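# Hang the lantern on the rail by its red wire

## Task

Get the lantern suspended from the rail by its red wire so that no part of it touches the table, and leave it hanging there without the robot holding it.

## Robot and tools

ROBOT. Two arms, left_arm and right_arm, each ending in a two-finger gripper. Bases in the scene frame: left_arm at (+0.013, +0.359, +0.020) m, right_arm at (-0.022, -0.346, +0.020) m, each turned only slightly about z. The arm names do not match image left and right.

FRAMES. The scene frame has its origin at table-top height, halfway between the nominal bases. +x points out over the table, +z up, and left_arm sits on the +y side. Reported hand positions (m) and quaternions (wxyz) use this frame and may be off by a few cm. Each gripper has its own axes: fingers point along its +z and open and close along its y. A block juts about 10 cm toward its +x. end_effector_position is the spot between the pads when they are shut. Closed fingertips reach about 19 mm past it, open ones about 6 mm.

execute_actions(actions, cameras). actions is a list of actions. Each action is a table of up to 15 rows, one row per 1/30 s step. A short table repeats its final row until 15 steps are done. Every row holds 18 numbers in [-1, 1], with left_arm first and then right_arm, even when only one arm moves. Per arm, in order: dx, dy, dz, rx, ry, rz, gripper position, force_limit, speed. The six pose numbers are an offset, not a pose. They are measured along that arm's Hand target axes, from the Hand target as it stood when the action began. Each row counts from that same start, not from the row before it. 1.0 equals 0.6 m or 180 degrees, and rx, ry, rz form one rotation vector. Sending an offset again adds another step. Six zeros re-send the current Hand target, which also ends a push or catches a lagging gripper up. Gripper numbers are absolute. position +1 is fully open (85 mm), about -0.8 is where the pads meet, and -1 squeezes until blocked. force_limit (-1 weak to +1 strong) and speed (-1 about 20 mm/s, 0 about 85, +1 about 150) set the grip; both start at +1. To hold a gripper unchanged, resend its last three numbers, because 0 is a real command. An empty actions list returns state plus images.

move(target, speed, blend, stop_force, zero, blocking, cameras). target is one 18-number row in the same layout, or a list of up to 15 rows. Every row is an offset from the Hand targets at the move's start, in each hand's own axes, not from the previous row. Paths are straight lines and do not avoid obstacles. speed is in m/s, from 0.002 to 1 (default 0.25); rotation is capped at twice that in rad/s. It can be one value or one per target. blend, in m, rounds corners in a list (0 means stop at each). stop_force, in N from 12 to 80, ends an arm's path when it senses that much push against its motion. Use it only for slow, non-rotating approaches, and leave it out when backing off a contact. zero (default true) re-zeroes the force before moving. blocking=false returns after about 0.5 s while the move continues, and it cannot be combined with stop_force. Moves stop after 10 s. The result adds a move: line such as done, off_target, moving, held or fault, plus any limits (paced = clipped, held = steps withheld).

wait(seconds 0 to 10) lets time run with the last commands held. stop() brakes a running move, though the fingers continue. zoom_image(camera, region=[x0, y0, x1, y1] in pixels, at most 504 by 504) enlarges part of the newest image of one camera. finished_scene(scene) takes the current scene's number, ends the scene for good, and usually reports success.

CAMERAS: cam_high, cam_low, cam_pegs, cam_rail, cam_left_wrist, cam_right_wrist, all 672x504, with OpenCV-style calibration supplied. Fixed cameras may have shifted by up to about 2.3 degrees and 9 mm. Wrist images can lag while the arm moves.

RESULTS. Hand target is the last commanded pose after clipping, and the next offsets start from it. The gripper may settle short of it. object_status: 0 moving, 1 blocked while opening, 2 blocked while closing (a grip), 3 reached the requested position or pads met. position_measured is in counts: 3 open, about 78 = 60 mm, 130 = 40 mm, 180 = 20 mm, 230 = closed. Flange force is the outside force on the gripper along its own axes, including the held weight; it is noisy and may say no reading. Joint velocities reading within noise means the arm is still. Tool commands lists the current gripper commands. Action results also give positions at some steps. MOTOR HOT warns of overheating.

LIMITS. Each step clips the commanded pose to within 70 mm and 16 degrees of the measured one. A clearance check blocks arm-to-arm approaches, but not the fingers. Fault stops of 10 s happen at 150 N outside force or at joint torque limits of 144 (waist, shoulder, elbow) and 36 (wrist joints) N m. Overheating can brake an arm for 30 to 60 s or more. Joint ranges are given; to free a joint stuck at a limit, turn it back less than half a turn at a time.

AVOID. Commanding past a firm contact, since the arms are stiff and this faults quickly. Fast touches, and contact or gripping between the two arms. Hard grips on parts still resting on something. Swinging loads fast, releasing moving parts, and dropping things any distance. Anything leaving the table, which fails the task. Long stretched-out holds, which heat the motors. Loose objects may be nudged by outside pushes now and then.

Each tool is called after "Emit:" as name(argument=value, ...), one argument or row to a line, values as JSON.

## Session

Emit:
execute_actions(
  actions=[],
)

Emit:
zoom_image(
  camera="cam_pegs",
  region=[180, 140, 600, 360],
)

Scene clock: 0.00 s.
left_arm: end_effector_position=(+0.6391, -0.0396, +0.1165) position_measured=3 object_status=3 end_effector_quat_wxyz=(-0.326, -0.485, +0.729, -0.358) | right_arm: end_effector_position=(+0.6416, -0.2408, +0.3892) position_measured=3 object_status=3 end_effector_quat_wxyz=(-0.081, -0.535, +0.834, -0.105)
Joint positions: left_arm=[-0.096 0.776 0.005 1.131 -1.212 0.627] | right_arm=[0.43 0.879 1.344 0.274 -2.157 0.827]
Joint velocities: within noise
Flange force (N): no reading
Hand target: left_arm +0.6391, -0.0396, +0.1165; -0.326, -0.485, +0.729, -0.358 | right_arm +0.6416, -0.2408, +0.3892; -0.081, -0.535, +0.834, -0.105
Tool commands: left_gripper/position=+1.0 left_gripper/force_limit=+1.0 left_gripper/speed=+1.0 right_gripper/position=+1.0 right_gripper/force_limit=+1.0 right_gripper/speed=+1.0
camera_calibration:
cam_left_wrist: T_world_to_cam=[[-0.932998, 0.297554, -0.202425, 0.635192], [0.359151, 0.734031, -0.576376, -0.118429], [-0.0229172, -0.610459, -0.791716, 0.210962], [0, 0, 0, 1]] pos_world=[0.640001, 0.0267099, 0.227341]
cam_right_wrist: T_world_to_cam=[[-0.917891, 0.392632, -0.057587, 0.715694], [0.385985, 0.917048, 0.100193, -0.0507016], [0.0921491, 0.0697386, -0.9933, 0.478591], [0, 0, 0, 1]] pos_world=[0.632397, -0.267885, 0.521679]

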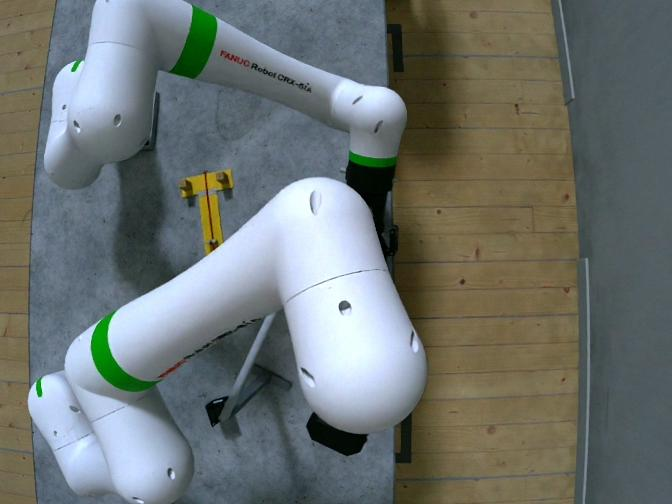

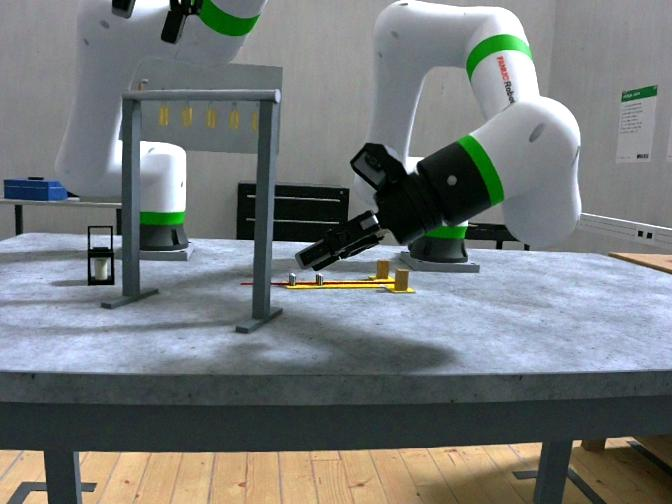

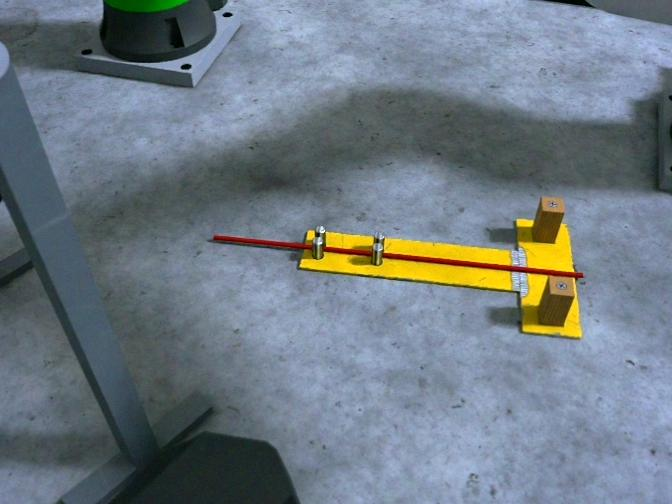

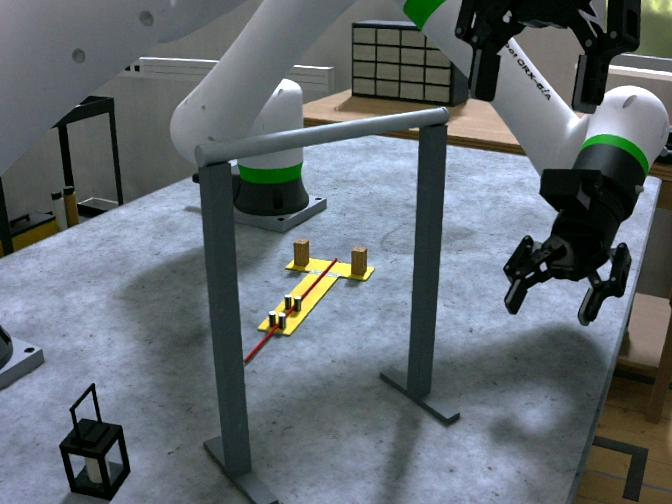

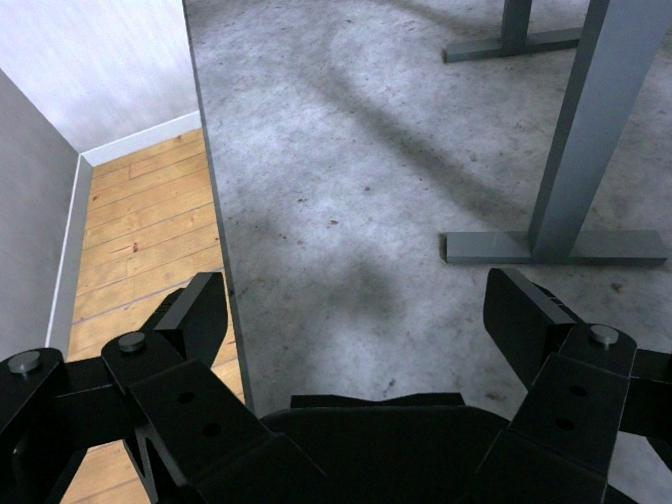

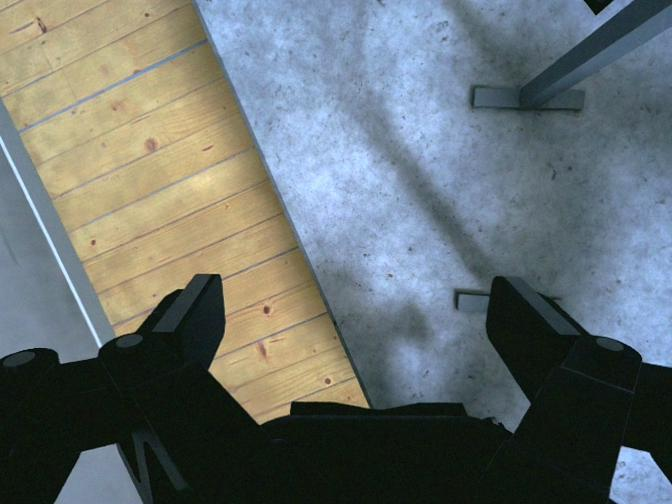

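Scaled by 1.200 from the camera's 672x504 image, which has a finer 960x720 frame.

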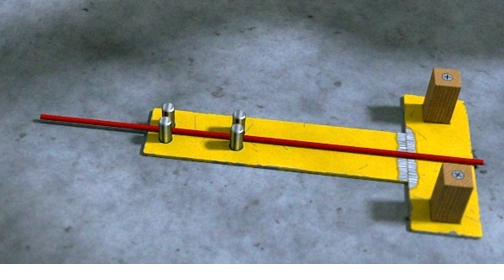

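Emit:
move(
  target=[
    [-0.043,0.145,-0.447,0,0,0,0.1,0,-1,0.07,-0.025,-0.273,0,0,0,-0.8,0,0],
    [0.094,0.623,-0.357,0.038,-0.217,-0.154,0.1,0,-1,0.105,0.583,-0.218,-0.112,0.005,0.805,-0.8,0,0],
    [0.094,0.623,-0.357,0.038,-0.217,-0.154,0.1,0,-1,-0.087,0.615,0.2475,-0.112,0.005,0.805,-0.8,0,0],
  ],
  speed=0.3,
  blend=0.03,
  cameras=["all"],
)

Scene clock: 52.13 s.
left_arm: end_effector_position=(+0.2973, +0.2156, +0.1996) position_measured=117 object_status=3 end_effector_quat_wxyz=(+0.112, +0.750, -0.638, +0.132) | right_arm: end_effector_position=(+0.3240, -0.0845, +0.2004) position_measured=229 object_status=3 end_effector_quat_wxyz=(+0.001, +0.647, +0.763, +0.000)
Joint positions: left_arm=[0.353 -0.467 -0.752 0.352 -1.359 1.317] | right_arm=[0.93 -0.011 -0.251 0.001 -1.331 -2.36]
Flange force (N): left_arm=[5.8 0.8 4.3] | right_arm=[-0.7 -1.6 3.8]
Hand target: left_arm +0.2973, +0.2156, +0.1996; +0.112, +0.750, -0.638, +0.132 | right_arm +0.3240, -0.0846, +0.2003; +0.001, +0.647, +0.763, +0.000
Off the commanded pose: left_arm 0.000 m, 0 deg | right_arm 0.000 m, 0 deg.
elbow stopped short (right arm): the move would have taken joint 3 (elbow) straighter than the controller allows.
move: done; limits=paced
camera_calibration:
cam_left_wrist: T_world_to_cam=[[-0.989436, -0.143896, 0.0176068, 0.325256], [-0.143659, 0.989527, 0.0140563, -0.158462], [-0.019445, 0.0113784, -0.999746, 0.331158], [0, 0, 0, 1]] pos_world=[0.305494, 0.199838, 0.327574]
cam_right_wrist: T_world_to_cam=[[0.98246, 0.18454, 0.0267727, -0.298174], [0.163986, -0.923386, 0.347082, -0.18563], [0.0887723, -0.336604, -0.937452, 0.264889], [0, 0, 0, 1]] pos_world=[0.29987, -0.0272206, 0.320733]

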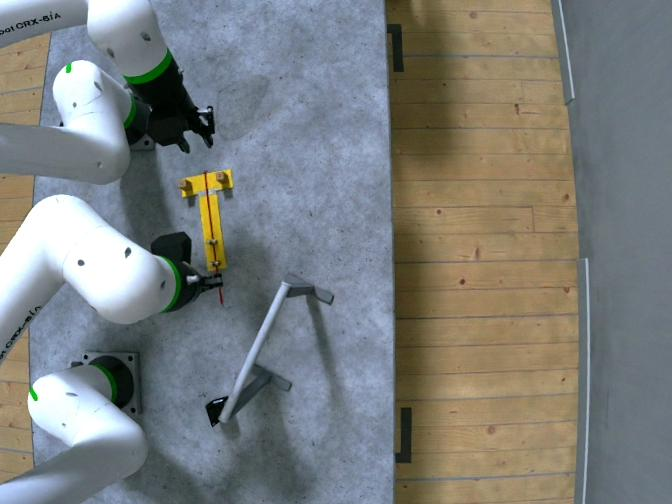

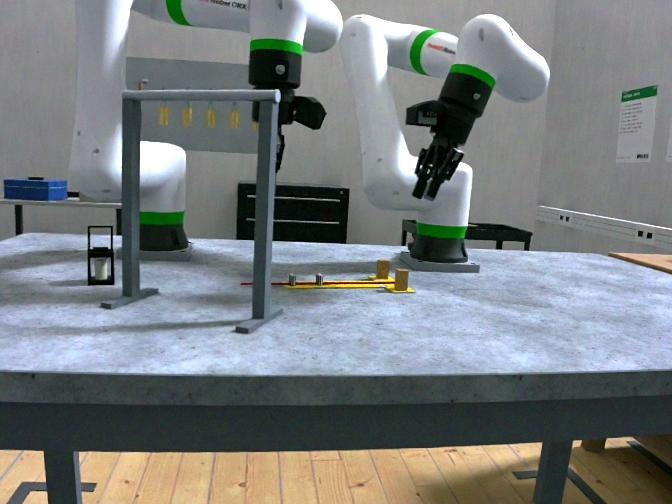

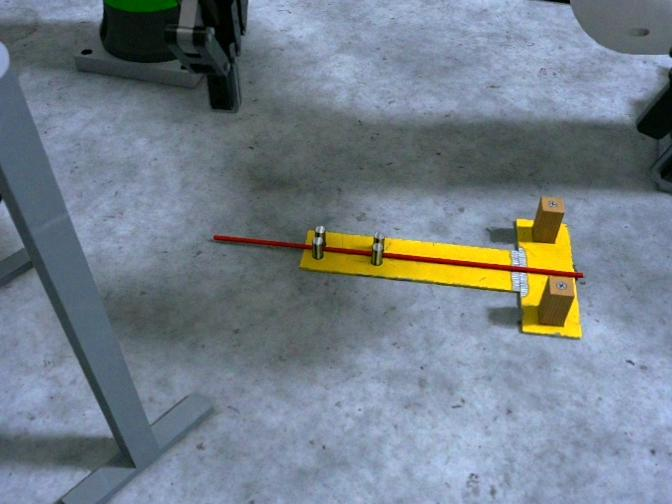

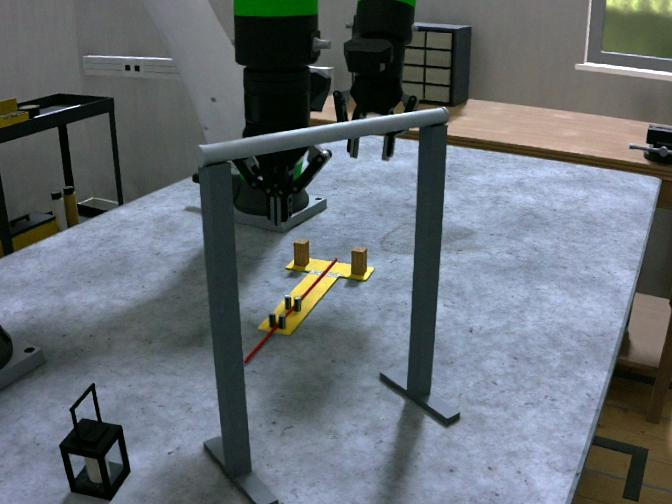

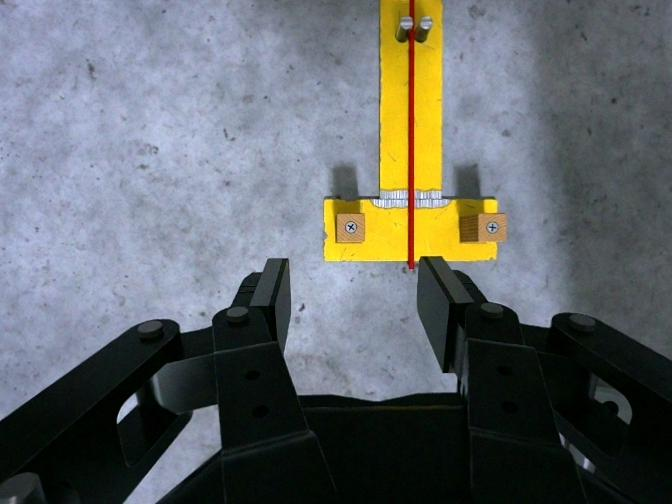

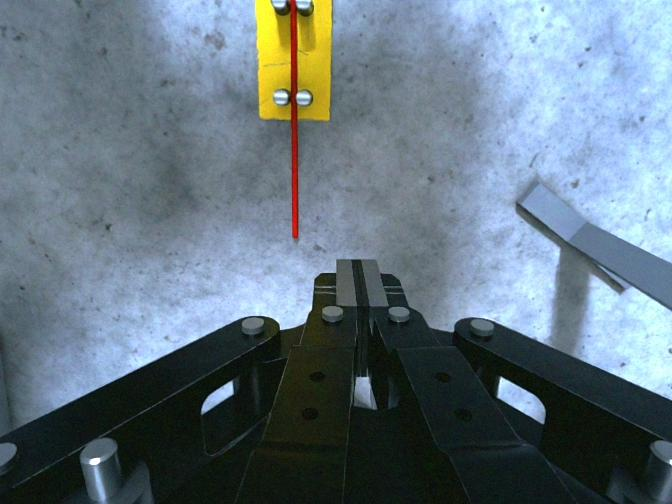

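Emit:
move(
  target=[
    [0,0,0,0,0,0.5,0.1,0,-1,0,0,0,0,0,0,-0.8,0,0],
    [-0.0375,0,0.08,0,0,1,0.1,0,-1,0,0,0,0,0,0,-0.8,0,0],
    [-0.0375,0,0.1423,0,0,1,0.1,0,-1,0,0,0,0,0,0,-0.8,0,0],
    [-0.0375,0,0.2757,0,0,1,0.1,0,-1,0,0,0,0,0,0,-0.8,0,0],
  ],
  speed=[0.6,0.6,0.2,0.06],
  cameras=["cam_pegs","cam_left_wrist"],
)

Scene clock: 82.83 s.
left_arm: end_effector_position=(+0.3031, +0.1807, +0.0364) position_measured=117 object_status=3 end_effector_quat_wxyz=(+0.132, +0.638, +0.750, -0.112) | right_arm: end_effector_position=(+0.3240, -0.0846, +0.2003) position_measured=229 object_status=3 end_effector_quat_wxyz=(+0.001, +0.647, +0.763, +0.000)
Joint positions: left_arm=[0.18 -0.186 -1.023 0.498 -0.795 -1.928] | right_arm=[0.93 -0.01 -0.251 0.001 -1.331 -2.36]
Flange force (N): left_arm=[-5.0 -3.6 5.0] | right_arm=[-0.9 -2.1 3.5]
Hand target: left_arm +0.3030, +0.1807, +0.0364; +0.132, +0.638, +0.750, -0.112 | right_arm +0.3240, -0.0846, +0.2003; +0.001, +0.647, +0.763, +0.000
Off the commanded pose: left_arm 0.000 m, 0 deg | right_arm 0.000 m, 0 deg.
move: done
camera_calibration:
cam_left_wrist: T_world_to_cam=[[0.986948, 0.159108, 0.0248483, -0.325191], [0.10456, -0.750497, 0.65255, 0.0950034], [0.122474, -0.641435, -0.757339, 0.234686], [0, 0, 0, 1]] pos_world=[0.282271, 0.273576, 0.123823]
Images, in order (width x height): cam_pegs 672x504, cam_left_wrist 672x504.

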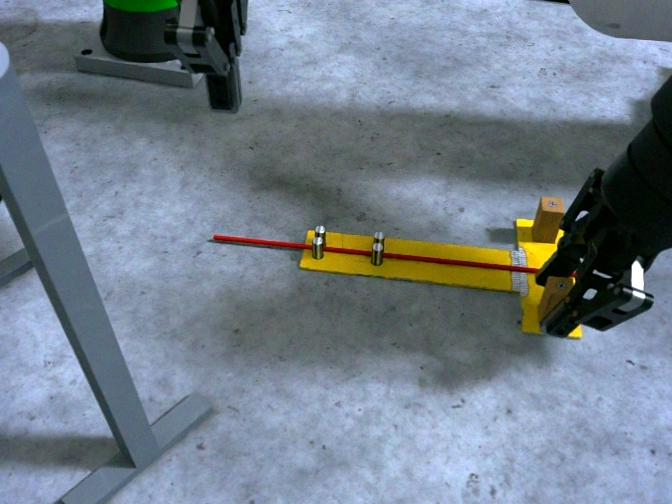

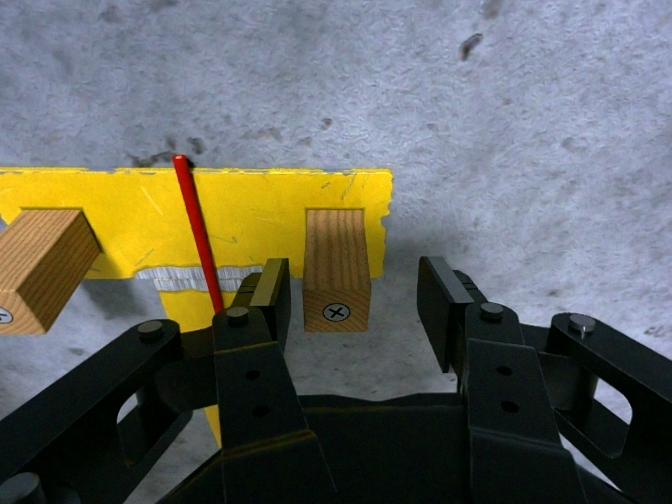

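Emit:
move(
  target=[0,-0.0083,0,0,0,0,0.1,0,-1,0,0,0,0,0,0,-0.8,0,0],
)

Emit:
move(
  target=[0,0,0,0,0,0,-1,0,-1,0,0,0.2,0,0,0,-0.8,0,0],
)

Emit:
move(
  target=[0,0,0,0,0,0,-1,0,-1,0,0,0.0978,0,0,0,-0.8,0,0],
  speed=0.08,
  cameras=["cam_pegs","cam_left_wrist","cam_right_wrist"],
)

Scene clock: 95.17 s.
left_arm: end_effector_position=(+0.2981, +0.1799, +0.0364) position_measured=117 object_status=3 end_effector_quat_wxyz=(+0.132, +0.638, +0.750, -0.112) | right_arm: end_effector_position=(+0.3240, -0.0846, +0.2003) position_measured=229 object_status=3 end_effector_quat_wxyz=(+0.001, +0.647, +0.763, +0.000)
Joint positions: left_arm=[0.18 -0.2 -1.034 0.497 -0.799 -1.926] | right_arm=[0.93 -0.01 -0.251 0.001 -1.331 -2.36]
Flange force (N): left_arm=[-6.6 -4.1 5.0] | right_arm=[-1.0 -2.1 3.3]
Hand target: left_arm +0.2981, +0.1799, +0.0364; +0.132, +0.638, +0.750, -0.112 | right_arm +0.3240, -0.0846, +0.2003; +0.001, +0.647, +0.763, +0.000
Off the commanded pose: left_arm 0.000 m, 0 deg | right_arm 0.000 m, 0 deg.
move: done

Scene clock: 96.80 s.
left_arm: end_effector_position=(+0.2981, +0.1799, +0.0364) position_measured=182 object_status=0 end_effector_quat_wxyz=(+0.132, +0.638, +0.750, -0.112) | right_arm: end_effector_position=(+0.3241, -0.0847, +0.0803) position_measured=229 object_status=3 end_effector_quat_wxyz=(+0.001, +0.647, +0.763, +0.000)
Joint positions: left_arm=[0.181 -0.201 -1.034 0.497 -0.799 -1.926] | right_arm=[0.93 0.107 -0.43 0.001 -1.034 -2.36]
Flange force (N): left_arm=[-1.3 -11.7 -26.8] | right_arm=[-0.9 -1.9 2.9]
Hand target: left_arm +0.2981, +0.1799, +0.0364; +0.132, +0.638, +0.750, -0.112 | right_arm +0.3241, -0.0847, +0.0803; +0.001, +0.647, +0.763, +0.000
Off the commanded pose: left_arm 0.000 m, 0 deg | right_arm 0.000 m, 0 deg.
move: done

Scene clock: 97.83 s.
left_arm: end_effector_position=(+0.2981, +0.1799, +0.0364) position_measured=182 object_status=2 end_effector_quat_wxyz=(+0.132, +0.638, +0.750, -0.112) | right_arm: end_effector_position=(+0.3241, -0.0848, +0.0217) position_measured=229 object_status=3 end_effector_quat_wxyz=(+0.001, +0.647, +0.763, +0.000)
Joint positions: left_arm=[0.181 -0.201 -1.034 0.497 -0.799 -1.926] | right_arm=[0.929 0.199 -0.489 0.001 -0.884 -2.36]
Flange force (N): left_arm=[-1.4 -11.9 -26.9] | right_arm=[-0.9 -2.1 2.7]
Hand target: left_arm +0.2981, +0.1799, +0.0364; +0.132, +0.638, +0.750, -0.112 | right_arm +0.3241, -0.0848, +0.0217; +0.001, +0.647, +0.763, +0.000
Off the commanded pose: left_arm 0.000 m, 0 deg | right_arm 0.000 m, 0 deg.
move: done
camera_calibration:
cam_left_wrist: T_world_to_cam=[[0.986938, 0.159182, 0.0247842, -0.320235], [0.104657, -0.750482, 0.652551, 0.0949493], [0.122475, -0.641434, -0.757339, 0.234698], [0, 0, 0, 1]] pos_world=[0.277371, 0.272776, 0.123723]
cam_right_wrist: T_world_to_cam=[[0.98251, 0.184291, 0.0266575, -0.293536], [0.163793, -0.923433, 0.34705, -0.123854], [0.0885744, -0.336613, -0.937468, 0.0973098], [0, 0, 0, 1]] pos_world=[0.30007, -0.0275193, 0.142033]
Images, in order (width x height): cam_pegs 672x504, cam_left_wrist 672x504, cam_right_wrist 672x504.

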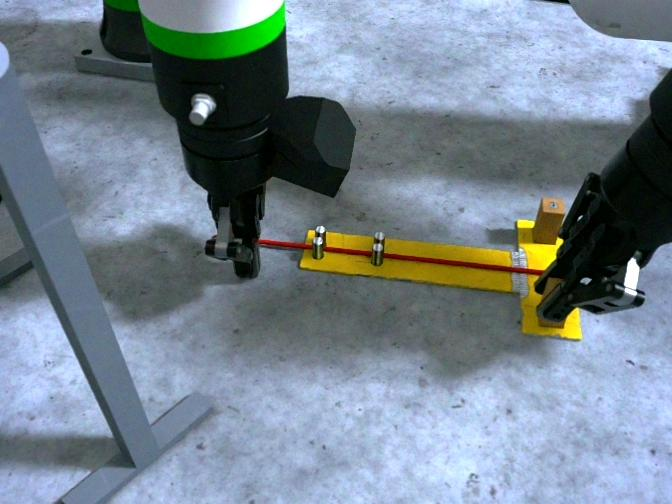

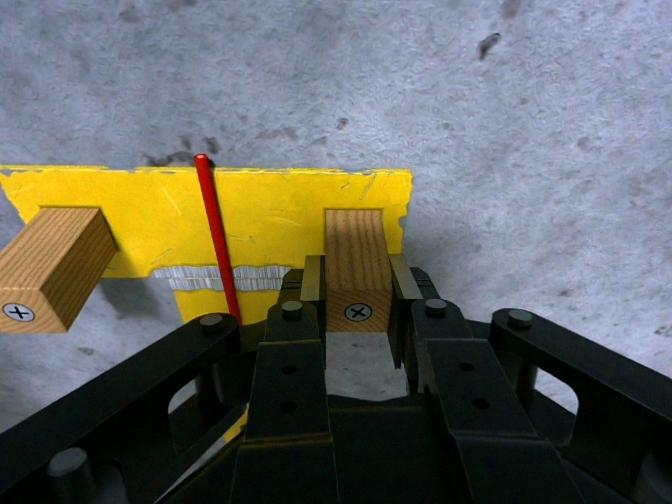

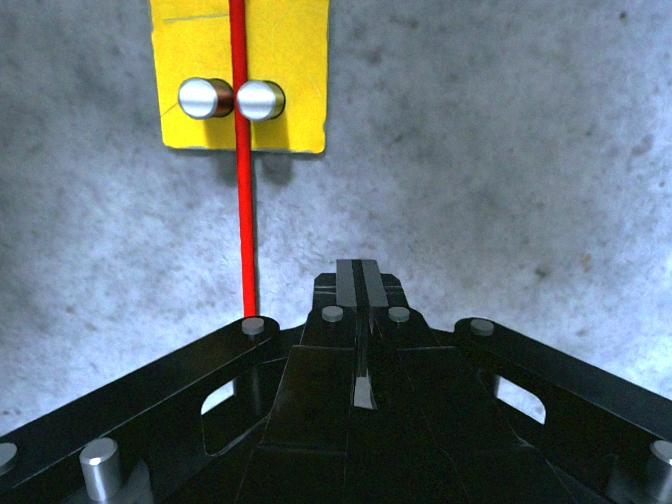

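Emit:
move(
  target=[
    [0,0,0,0,0,0,-1,0,-1,-0.0068,-0.0682,0,0,0,0,-0.8,0,0],
    [0,0,0,0,0,0,-1,0,-1,-0.0017,-0.0943,0,0,0,0,-0.8,0,0],
    [0,0,0,0,0,0,-1,0,-1,0.0102,-0.1182,0,0,0,0,-0.8,0,0],
    [0,0,0,0,0,0,-1,0,-1,0.0277,-0.1383,0,0,0,0,-0.8,0,0],
    [0,0,0,0,0,0,-1,0,-1,0.0498,-0.1532,0,0,0,0,-0.8,0,0],
    [0,0,0,0,0,0,-1,0,-1,0.075,-0.1617,0,0,0,0,-0.8,0,0],
  ],
  speed=0.04,
  blend=0.002,
  cameras=["cam_pegs","cam_right_wrist"],
)

Scene clock: 107.83 s.
left_arm: end_effector_position=(+0.2981, +0.1799, +0.0364) position_measured=182 object_status=2 end_effector_quat_wxyz=(+0.132, +0.638, +0.750, -0.112) | right_arm: end_effector_position=(+0.2210, -0.0562, +0.0216) position_measured=229 object_status=3 end_effector_quat_wxyz=(+0.001, +0.647, +0.763, +0.000)
Joint positions: left_arm=[0.181 -0.2 -1.034 0.497 -0.799 -1.926] | right_arm=[1.202 0.07 -0.64 0.001 -0.862 -2.633]
Flange force (N): left_arm=[-1.1 -11.9 -26.5] | right_arm=[-6.4 0.4 0.4]
Hand target: left_arm +0.2981, +0.1799, +0.0364; +0.132, +0.638, +0.750, -0.112 | right_arm +0.2210, -0.0562, +0.0216; +0.001, +0.647, +0.763, +0.000
Off the commanded pose: left_arm 0.000 m, 0 deg | right_arm 0.000 m, 0 deg.
move: done
camera_calibration:
cam_right_wrist: T_world_to_cam=[[0.98251, 0.184292, 0.0266571, -0.197508], [0.163794, -0.923433, 0.34705, -0.0805225], [0.0885744, -0.336613, -0.937468, 0.115975], [0, 0, 0, 1]] pos_world=[0.19697, 0.00108065, 0.141933]
Images, in order (width x height): cam_pegs 672x504, cam_right_wrist 672x504.

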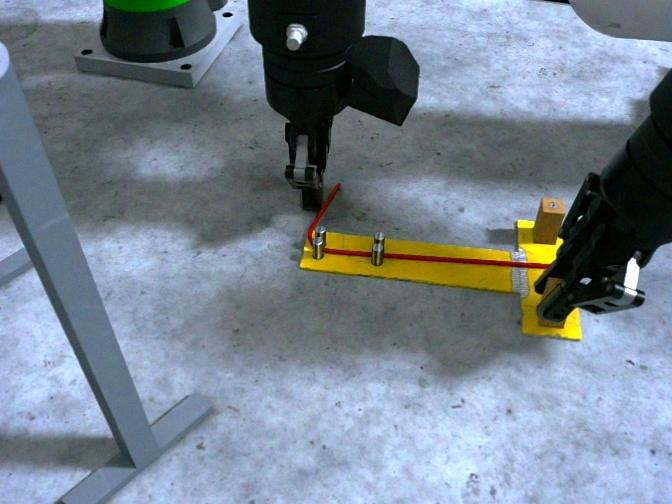

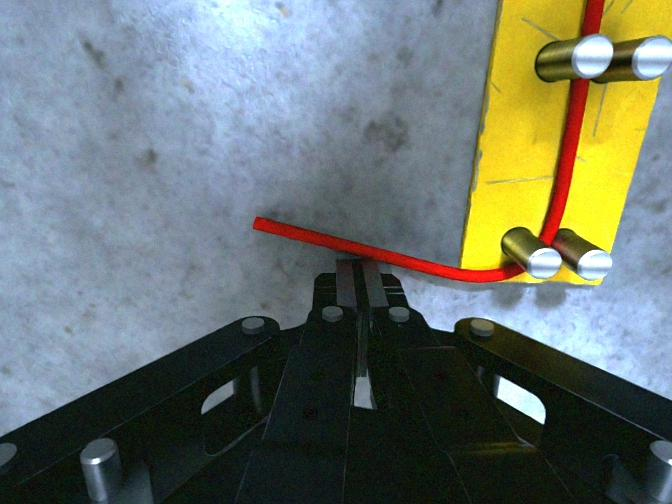

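Emit:
move(
  target=[
    [0,0,0,0,0,0,-1,0,-1,0.0265,-0.0018,0,0,0,0,-0.8,0,0],
    [0,0,0,0,0,0,-1,0,-1,0.0527,0.0033,0,0,0,0,-0.8,0,0],
    [0,0,0,0,0,0,-1,0,-1,0.0765,0.0152,0,0,0,0,-0.8,0,0],
    [0,0,0,0,0,0,-1,0,-1,0.098,0.0385,0,0,0,0,-0.8,0,0],
  ],
  speed=0.04,
  blend=0.002,
  cameras=["cam_right_wrist"],
)

Emit:
move(
  target=[
    [0,0,0,0,0,0,-1,0,-1,-0.04,-0.07,0,0,0,0,-0.8,0,0],
    [0,0,0,0,0,0,-1,0,-1,-0.04,-0.07,-0.2,0,0,0,-0.8,0,0],
  ],
  speed=0.12,
  cameras=["cam_pegs","cam_right_wrist"],
)

Scene clock: 119.83 s.
left_arm: end_effector_position=(+0.2982, +0.1799, +0.0364) position_measured=182 object_status=2 end_effector_quat_wxyz=(+0.132, +0.638, +0.750, -0.112) | right_arm: end_effector_position=(+0.2343, +0.0055, +0.0215) position_measured=229 object_status=3 end_effector_quat_wxyz=(+0.001, +0.647, +0.763, +0.000)
Joint positions: left_arm=[0.181 -0.2 -1.034 0.497 -0.799 -1.926] | right_arm=[1.223 0.203 -0.485 0.001 -0.885 -2.653]
Flange force (N): left_arm=[-5.1 -3.6 -12.2] | right_arm=[-3.6 -4.6 2.4]
Hand target: left_arm +0.2981, +0.1799, +0.0364; +0.132, +0.638, +0.750, -0.112 | right_arm +0.2342, +0.0055, +0.0215; +0.001, +0.647, +0.763, +0.000
Off the commanded pose: left_arm 0.000 m, 0 deg | right_arm 0.000 m, 0 deg.
move: done
camera_calibration:
cam_right_wrist: T_world_to_cam=[[0.982486, 0.184411, 0.0266977, -0.221872], [0.163884, -0.923378, 0.347152, -0.0256187], [0.0886709, -0.336697, -0.937429, 0.135494], [0, 0, 0, 1]] pos_world=[0.21017, 0.0628805, 0.141833]
Images, in order (width x height): cam_right_wrist 672x504.

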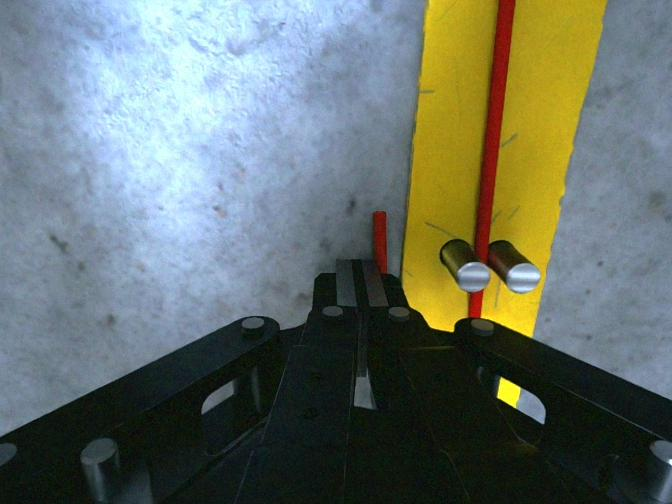

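Scene clock: 121.83 s.
left_arm: end_effector_position=(+0.2981, +0.1799, +0.0364) position_measured=182 object_status=2 end_effector_quat_wxyz=(+0.132, +0.638, +0.750, -0.112) | right_arm: end_effector_position=(+0.1967, -0.0248, +0.1415) position_measured=229 object_status=3 end_effector_quat_wxyz=(+0.001, +0.647, +0.763, +0.000)
Joint positions: left_arm=[0.181 -0.2 -1.034 0.497 -0.799 -1.926] | right_arm=[1.293 -0.081 -0.462 0.001 -1.191 -2.723]
Flange force (N): left_arm=[-9.1 -2.6 -5.6] | right_arm=[-1.2 -1.5 3.0]
Hand target: left_arm +0.2981, +0.1799, +0.0364; +0.132, +0.638, +0.750, -0.112 | right_arm +0.1967, -0.0248, +0.1415; +0.001, +0.647, +0.763, +0.000
Off the commanded pose: left_arm 0.000 m, 0 deg | right_arm 0.000 m, 0 deg.
move: done
camera_calibration:
cam_right_wrist: T_world_to_cam=[[0.982486, 0.184411, 0.0266977, -0.182528], [0.163884, -0.923378, 0.347152, -0.0891856], [0.0886709, -0.336697, -0.937429, 0.241084], [0, 0, 0, 1]] pos_world=[0.17257, 0.0324805, 0.261833]
Images, in order (width x height): cam_pegs 672x504, cam_right_wrist 672x504.

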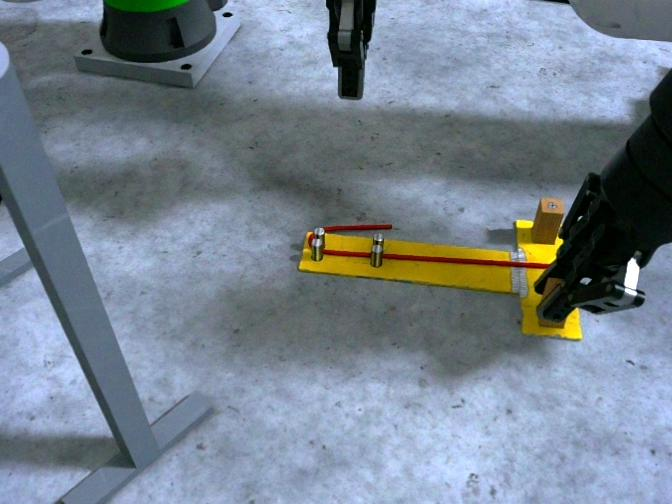

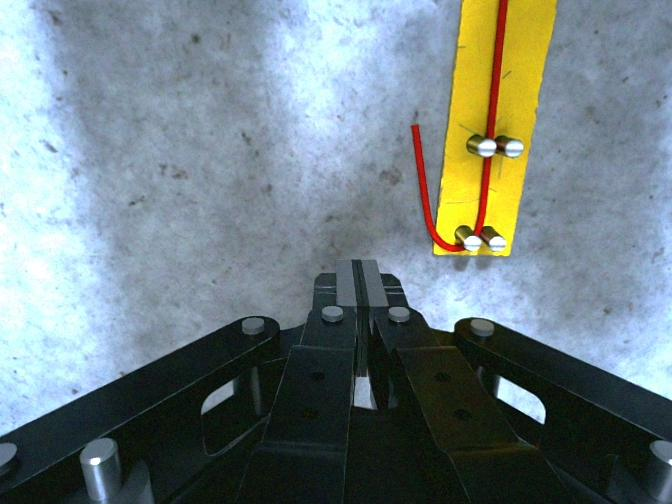

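Emit:
move(
  target=[
    [0,0,0,0,0,0,-1,0,-1,0,0,-0.03,0,0,-0.5,-0.205,0,0],
    [0,0,0,0,0,0,-1,0,-1,0.05,0.08,-0.03,0,0,-1,-0.205,0,0],
    [0,0,0,0,0,0,-1,0,-1,0.13,0.134,0,0,0,-1,-0.205,0,0],
  ],
  speed=0.5,
  cameras=["cam_right_wrist"],
)

Scene clock: 135.43 s.
left_arm: end_effector_position=(+0.2981, +0.1799, +0.0364) position_measured=182 object_status=2 end_effector_quat_wxyz=(+0.132, +0.638, +0.750, -0.112) | right_arm: end_effector_position=(+0.2633, +0.0653, +0.1414) position_measured=155 object_status=3 end_effector_quat_wxyz=(+0.000, +0.763, -0.647, +0.001)
Joint positions: left_arm=[0.181 -0.2 -1.034 0.497 -0.799 -1.926] | right_arm=[1.205 0.2 -0.165 0.001 -1.208 0.506]
Flange force (N): left_arm=[-9.0 -2.3 -5.0] | right_arm=[0.1 0.6 4.5]
Hand target: left_arm +0.2981, +0.1799, +0.0364; +0.132, +0.638, +0.750, -0.112 | right_arm +0.2633, +0.0653, +0.1414; +0.000, +0.763, -0.647, +0.001
Off the commanded pose: left_arm 0.000 m, 0 deg | right_arm 0.000 m, 0 deg.
move: done
camera_calibration:
cam_right_wrist: T_world_to_cam=[[-0.982527, -0.184269, 0.0261873, 0.27688], [-0.164178, 0.924348, 0.344421, -0.050795], [-0.0876723, 0.334104, -0.93845, 0.268302], [0, 0, 0, 1]] pos_world=[0.287225, 0.00833198, 0.262032]
Images, in order (width x height): cam_right_wrist 672x504.

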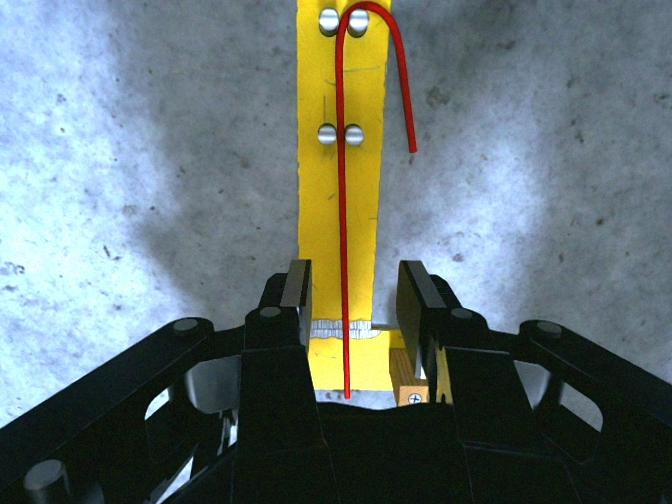

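Emit:
move(
  target=[
    [0,0,0,0,0,0,-1,0,-1,-0.025,-0.005,0.12,0,0,0,-0.205,0,0],
    [0,0,0,0,0,0,-1,0,-1,-0.025,-0.005,0.1965,0,0,0,-0.205,0,0],
  ],
  speed=[0.15,0.05],
)

Emit:
move(
  target=[0,0,0,0,0,0,-1,0,-1,0,0,0,0,0,0,-1,-0.7,-0.8],
  cameras=["cam_right_wrist"],
)

Emit:
move(
  target=[0,0,0,0,0,0,-1,0,-1,0.058,0,0,0,0,0,-1,-0.7,-0.8],
  speed=0.04,
  cameras=["cam_right_wrist"],
)

Scene clock: 142.40 s.
left_arm: end_effector_position=(+0.2981, +0.1799, +0.0364) position_measured=182 object_status=2 end_effector_quat_wxyz=(+0.132, +0.638, +0.750, -0.112) | right_arm: end_effector_position=(+0.2638, +0.0804, +0.0235) position_measured=155 object_status=3 end_effector_quat_wxyz=(+0.000, +0.763, -0.647, +0.001)
Joint positions: left_arm=[0.181 -0.2 -1.034 0.497 -0.799 -1.926] | right_arm=[1.215 0.368 -0.257 0.001 -0.947 0.497]
Flange force (N): left_arm=[-8.6 -2.0 -5.4] | right_arm=[0.8 1.0 2.7]
Hand target: left_arm +0.2981, +0.1799, +0.0364; +0.132, +0.638, +0.750, -0.112 | right_arm +0.2638, +0.0804, +0.0235; +0.000, +0.763, -0.647, +0.001
Off the commanded pose: left_arm 0.000 m, 0 deg | right_arm 0.000 m, 0 deg.
move: done

Scene clock: 143.43 s.
left_arm: end_effector_position=(+0.2981, +0.1799, +0.0364) position_measured=182 object_status=2 end_effector_quat_wxyz=(+0.132, +0.638, +0.750, -0.112) | right_arm: end_effector_position=(+0.2638, +0.0804, +0.0235) position_measured=222 object_status=2 end_effector_quat_wxyz=(+0.000, +0.763, -0.647, +0.001)
Joint positions: left_arm=[0.181 -0.2 -1.034 0.497 -0.799 -1.926] | right_arm=[1.215 0.368 -0.257 0.001 -0.947 0.497]
Flange force (N): left_arm=[-8.4 -2.6 -6.1] | right_arm=[0.6 1.6 2.3]
Hand target: left_arm +0.2981, +0.1799, +0.0364; +0.132, +0.638, +0.750, -0.112 | right_arm +0.2638, +0.0804, +0.0235; +0.000, +0.763, -0.647, +0.001
Off the commanded pose: left_arm 0.000 m, 0 deg | right_arm 0.000 m, 0 deg.
move: done
camera_calibration:
cam_right_wrist: T_world_to_cam=[[-0.982517, -0.184306, 0.0262971, 0.283325], [-0.164182, 0.924374, 0.34435, -0.0240018], [-0.087774, 0.334012, -0.938473, 0.152606], [0, 0, 0, 1]] pos_world=[0.287826, 0.0234326, 0.144031]
Images, in order (width x height): cam_right_wrist 672x504.

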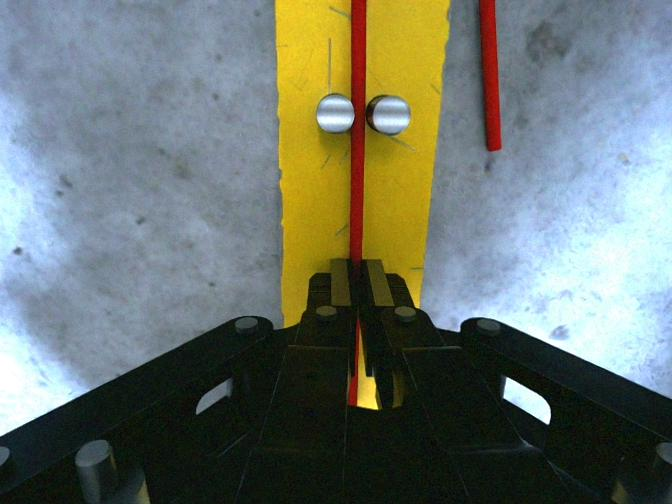

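Scene clock: 144.57 s.
left_arm: end_effector_position=(+0.2981, +0.1799, +0.0364) position_measured=182 object_status=2 end_effector_quat_wxyz=(+0.132, +0.638, +0.750, -0.112) | right_arm: end_effector_position=(+0.2695, +0.0461, +0.0235) position_measured=222 object_status=2 end_effector_quat_wxyz=(+0.000, +0.763, -0.647, +0.001)
Joint positions: left_arm=[0.181 -0.2 -1.034 0.497 -0.799 -1.926] | right_arm=[1.179 0.316 -0.33 0.001 -0.926 0.532]
Flange force (N): left_arm=[-8.9 -2.5 -5.7] | right_arm=[1.2 1.6 2.6]
Hand target: left_arm +0.2981, +0.1799, +0.0364; +0.132, +0.638, +0.750, -0.112 | right_arm +0.2695, +0.0460, +0.0235; +0.000, +0.763, -0.647, +0.001
Off the commanded pose: left_arm 0.000 m, 0 deg | right_arm 0.000 m, 0 deg.
move: done
camera_calibration:
cam_right_wrist: T_world_to_cam=[[-0.982517, -0.184306, 0.0262971, 0.282503], [-0.164182, 0.924374, 0.34435, 0.00858924], [-0.087774, 0.334012, -0.938473, 0.164648], [0, 0, 0, 1]] pos_world=[0.293426, -0.0108674, 0.144131]
Images, in order (width x height): cam_right_wrist 672x504.

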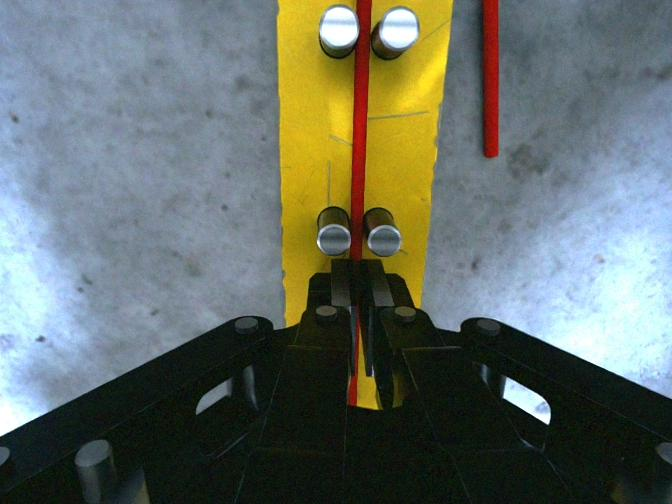

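Emit:
move(
  target=[
    [0,0,0,0,0,0,-1,0,-1,0,0,0,0,0,0,-0.5,-0.7,-0.8],
    [0,0,0,0,0,0,-1,0,-1,-0.06,0,0,0,0,0,-0.5,-0.7,-0.8],
  ],
  speed=0.06,
)

Emit:
move(
  target=[0,0,0,0,0,0,-1,0,-1,0,0,0,0,0,0,-1,-0.7,-0.8],
)

Emit:
move(
  target=[0,0,0,0,0,0,-1,0,-1,0.06,0,0,0,0,0,-1,-0.7,-0.8],
  speed=0.04,
  cameras=["cam_right_wrist","cam_pegs"],
)

Scene clock: 150.73 s.
left_arm: end_effector_position=(+0.2981, +0.1799, +0.0364) position_measured=182 object_status=2 end_effector_quat_wxyz=(+0.132, +0.638, +0.750, -0.112) | right_arm: end_effector_position=(+0.2637, +0.0816, +0.0235) position_measured=192 object_status=3 end_effector_quat_wxyz=(+0.000, +0.763, -0.647, +0.001)
Joint positions: left_arm=[0.181 -0.2 -1.034 0.497 -0.799 -1.926] | right_arm=[1.216 0.37 -0.254 0.001 -0.947 0.495]
Flange force (N): left_arm=[-9.4 -1.9 -5.4] | right_arm=[1.2 1.2 2.1]
Hand target: left_arm +0.2981, +0.1799, +0.0364; +0.132, +0.638, +0.750, -0.112 | right_arm +0.2636, +0.0816, +0.0235; +0.000, +0.763, -0.647, +0.001
Off the commanded pose: left_arm 0.000 m, 0 deg | right_arm 0.000 m, 0 deg.
move: done

Scene clock: 151.33 s.
left_arm: end_effector_position=(+0.2981, +0.1799, +0.0364) position_measured=182 object_status=2 end_effector_quat_wxyz=(+0.132, +0.638, +0.750, -0.112) | right_arm: end_effector_position=(+0.2637, +0.0816, +0.0235) position_measured=222 object_status=0 end_effector_quat_wxyz=(+0.000, +0.763, -0.647, +0.001)
Joint positions: left_arm=[0.181 -0.2 -1.034 0.497 -0.799 -1.926] | right_arm=[1.216 0.37 -0.254 0.001 -0.947 0.495]
Flange force (N): left_arm=[-9.0 -2.4 -5.5] | right_arm=[0.8 1.1 0.5]
Hand target: left_arm +0.2981, +0.1799, +0.0364; +0.132, +0.638, +0.750, -0.112 | right_arm +0.2636, +0.0816, +0.0235; +0.000, +0.763, -0.647, +0.001
Off the commanded pose: left_arm 0.000 m, 0 deg | right_arm 0.000 m, 0 deg.
move: done

Scene clock: 152.50 s.
left_arm: end_effector_position=(+0.2981, +0.1799, +0.0364) position_measured=182 object_status=2 end_effector_quat_wxyz=(+0.132, +0.638, +0.750, -0.112) | right_arm: end_effector_position=(+0.2695, +0.0461, +0.0235) position_measured=222 object_status=2 end_effector_quat_wxyz=(+0.000, +0.763, -0.647, +0.001)
Joint positions: left_arm=[0.181 -0.2 -1.034 0.497 -0.799 -1.926] | right_arm=[1.179 0.316 -0.33 0.001 -0.926 0.532]
Flange force (N): left_arm=[-8.6 -2.8 -5.6] | right_arm=[0.8 1.5 2.3]
Hand target: left_arm +0.2981, +0.1799, +0.0364; +0.132, +0.638, +0.750, -0.112 | right_arm +0.2695, +0.0460, +0.0235; +0.000, +0.763, -0.647, +0.001
Off the commanded pose: left_arm 0.000 m, 0 deg | right_arm 0.000 m, 0 deg.
move: done
camera_calibration:
cam_right_wrist: T_world_to_cam=[[-0.982517, -0.184307, 0.0262968, 0.282503], [-0.164183, 0.924374, 0.34435, 0.00858952], [-0.087774, 0.334012, -0.938473, 0.164648], [0, 0, 0, 1]] pos_world=[0.293426, -0.0108674, 0.144131]
Images, in order (width x height): cam_pegs 672x504, cam_right_wrist 672x504.

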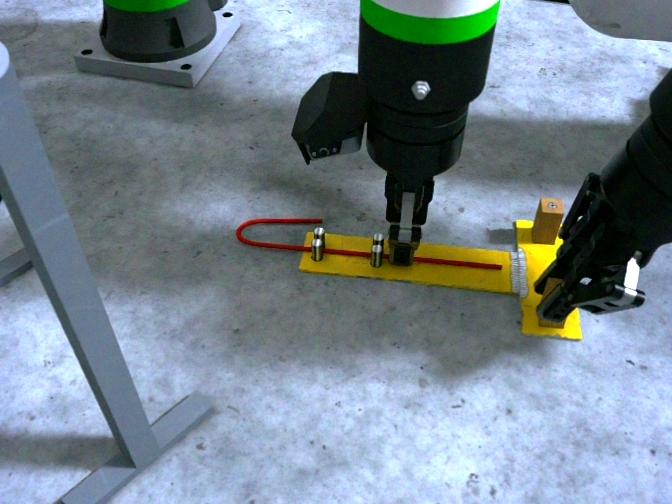

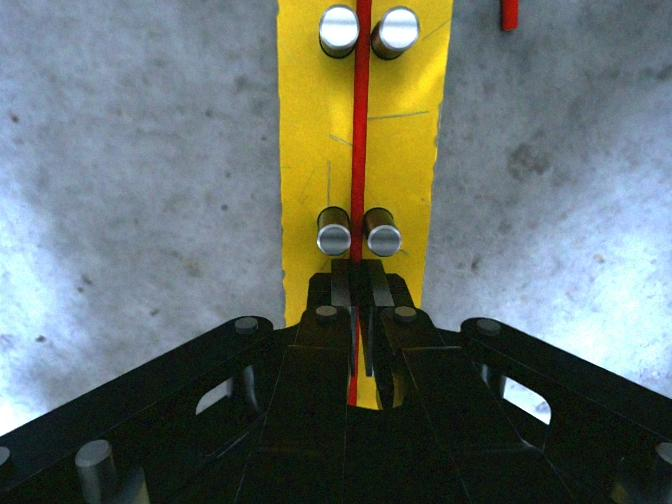

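Emit:
move(
  target=[
    [0,0,0,0,0,0,-1,0,-1,0,0,0,0,0,0,-0.5,-0.7,-0.5],
    [0,0,0,0,0,0,-1,0,-1,0,0,-0.09,0,0,0,-0.5,-0.7,-0.5],
    [0,0,0,0,0,0,-1,0,-1,-0.037,0.06,-0.09,0,0,0,-0.8,-0.7,0],
    [0,0,0,0,0,0,-1,0,-1,-0.037,0.06,0.0015,0,0,0,-0.8,-0.7,0],
  ],
  speed=0.12,
)

Emit:
move(
  target=[
    [0,0,0,0,0,0,-1,0,-1,-0.005,-0.057,0,0,0,0,-0.8,-0.7,0],
    [0,0,0,0,0,0,-1,0,-1,-0.0138,-0.0877,0,0,0,0,-0.8,-0.7,0],
    [0,0,0,0,0,0,-1,0,-1,-0.008,-0.1233,0,0,0,0,-0.8,-0.7,0],
    [0,0,0,0,0,0,-1,0,-1,0.0153,-0.1505,0.0047,0,0,0,-0.8,-0.7,0],
    [0,0,0,0,0,0,-1,0,-1,0.04,-0.1633,0.0047,0,0,0,-0.8,-0.7,0],
    [0,0,0,0,0,0,-1,0,-1,0.068,-0.165,0.0047,0,0,0,-0.8,-0.7,0],
  ],
  speed=0.04,
  blend=0.002,
  cameras=["cam_right_wrist","cam_pegs"],
)

Scene clock: 175.27 s.
left_arm: end_effector_position=(+0.2981, +0.1799, +0.0364) position_measured=182 object_status=2 end_effector_quat_wxyz=(+0.132, +0.638, +0.750, -0.112) | right_arm: end_effector_position=(+0.2303, +0.0621, +0.0226) position_measured=229 object_status=3 end_effector_quat_wxyz=(+0.000, +0.763, -0.647, +0.001)
Joint positions: left_arm=[0.181 -0.2 -1.034 0.497 -0.799 -1.926] | right_arm=[1.27 0.299 -0.357 0.001 -0.917 0.441]
Flange force (N): left_arm=[-8.7 -2.7 -5.7] | right_arm=[1.0 1.2 2.6]
Hand target: left_arm +0.2981, +0.1799, +0.0364; +0.132, +0.638, +0.750, -0.112 | right_arm +0.2304, +0.0621, +0.0226; +0.000, +0.763, -0.647, +0.001
Off the commanded pose: left_arm 0.000 m, 0 deg | right_arm 0.000 m, 0 deg.
move: done

Scene clock: 178.80 s.
left_arm: end_effector_position=(+0.2981, +0.1799, +0.0364) position_measured=182 object_status=2 end_effector_quat_wxyz=(+0.132, +0.638, +0.750, -0.112) | right_arm: end_effector_position=(+0.3347, +0.0380, +0.0199) position_measured=229 object_status=3 end_effector_quat_wxyz=(+0.000, +0.763, -0.647, +0.001)
Joint positions: left_arm=[0.181 -0.2 -1.034 0.497 -0.799 -1.926] | right_arm=[1.051 0.396 -0.227 0.001 -0.948 0.66]
Flange force (N): left_arm=[-9.9 -2.8 8.2] | right_arm=[-19.2 -0.4 -26.1]
Hand target: left_arm +0.2981, +0.1799, +0.0364; +0.132, +0.638, +0.750, -0.112 | right_arm +0.3347, +0.0380, +0.0199; +0.000, +0.763, -0.647, +0.001
Off the commanded pose: left_arm 0.000 m, 0 deg | right_arm 0.000 m, 0 deg.
move: done
camera_calibration:
cam_right_wrist: T_world_to_cam=[[-0.982517, -0.184307, 0.0262968, 0.345167], [-0.164183, 0.924374, 0.34435, 0.0280558], [-0.087774, 0.334012, -0.938473, 0.169604], [0, 0, 0, 1]] pos_world=[0.358626, -0.0189674, 0.140431]
Images, in order (width x height): cam_pegs 672x504, cam_right_wrist 672x504.

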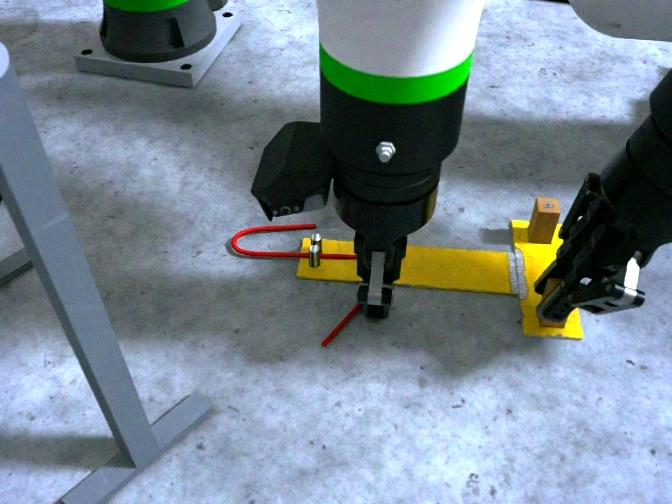

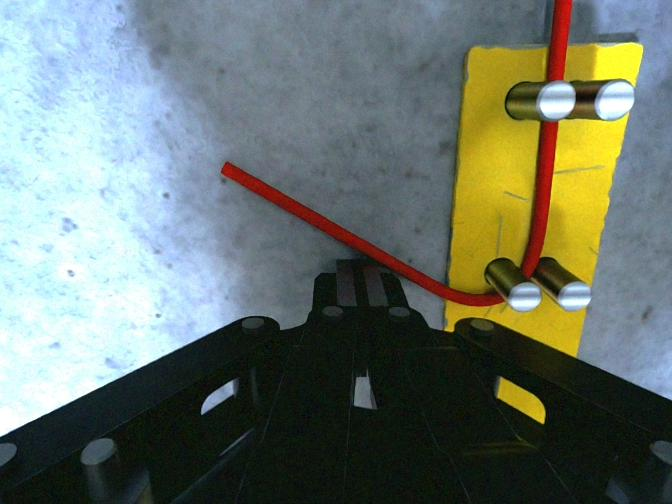

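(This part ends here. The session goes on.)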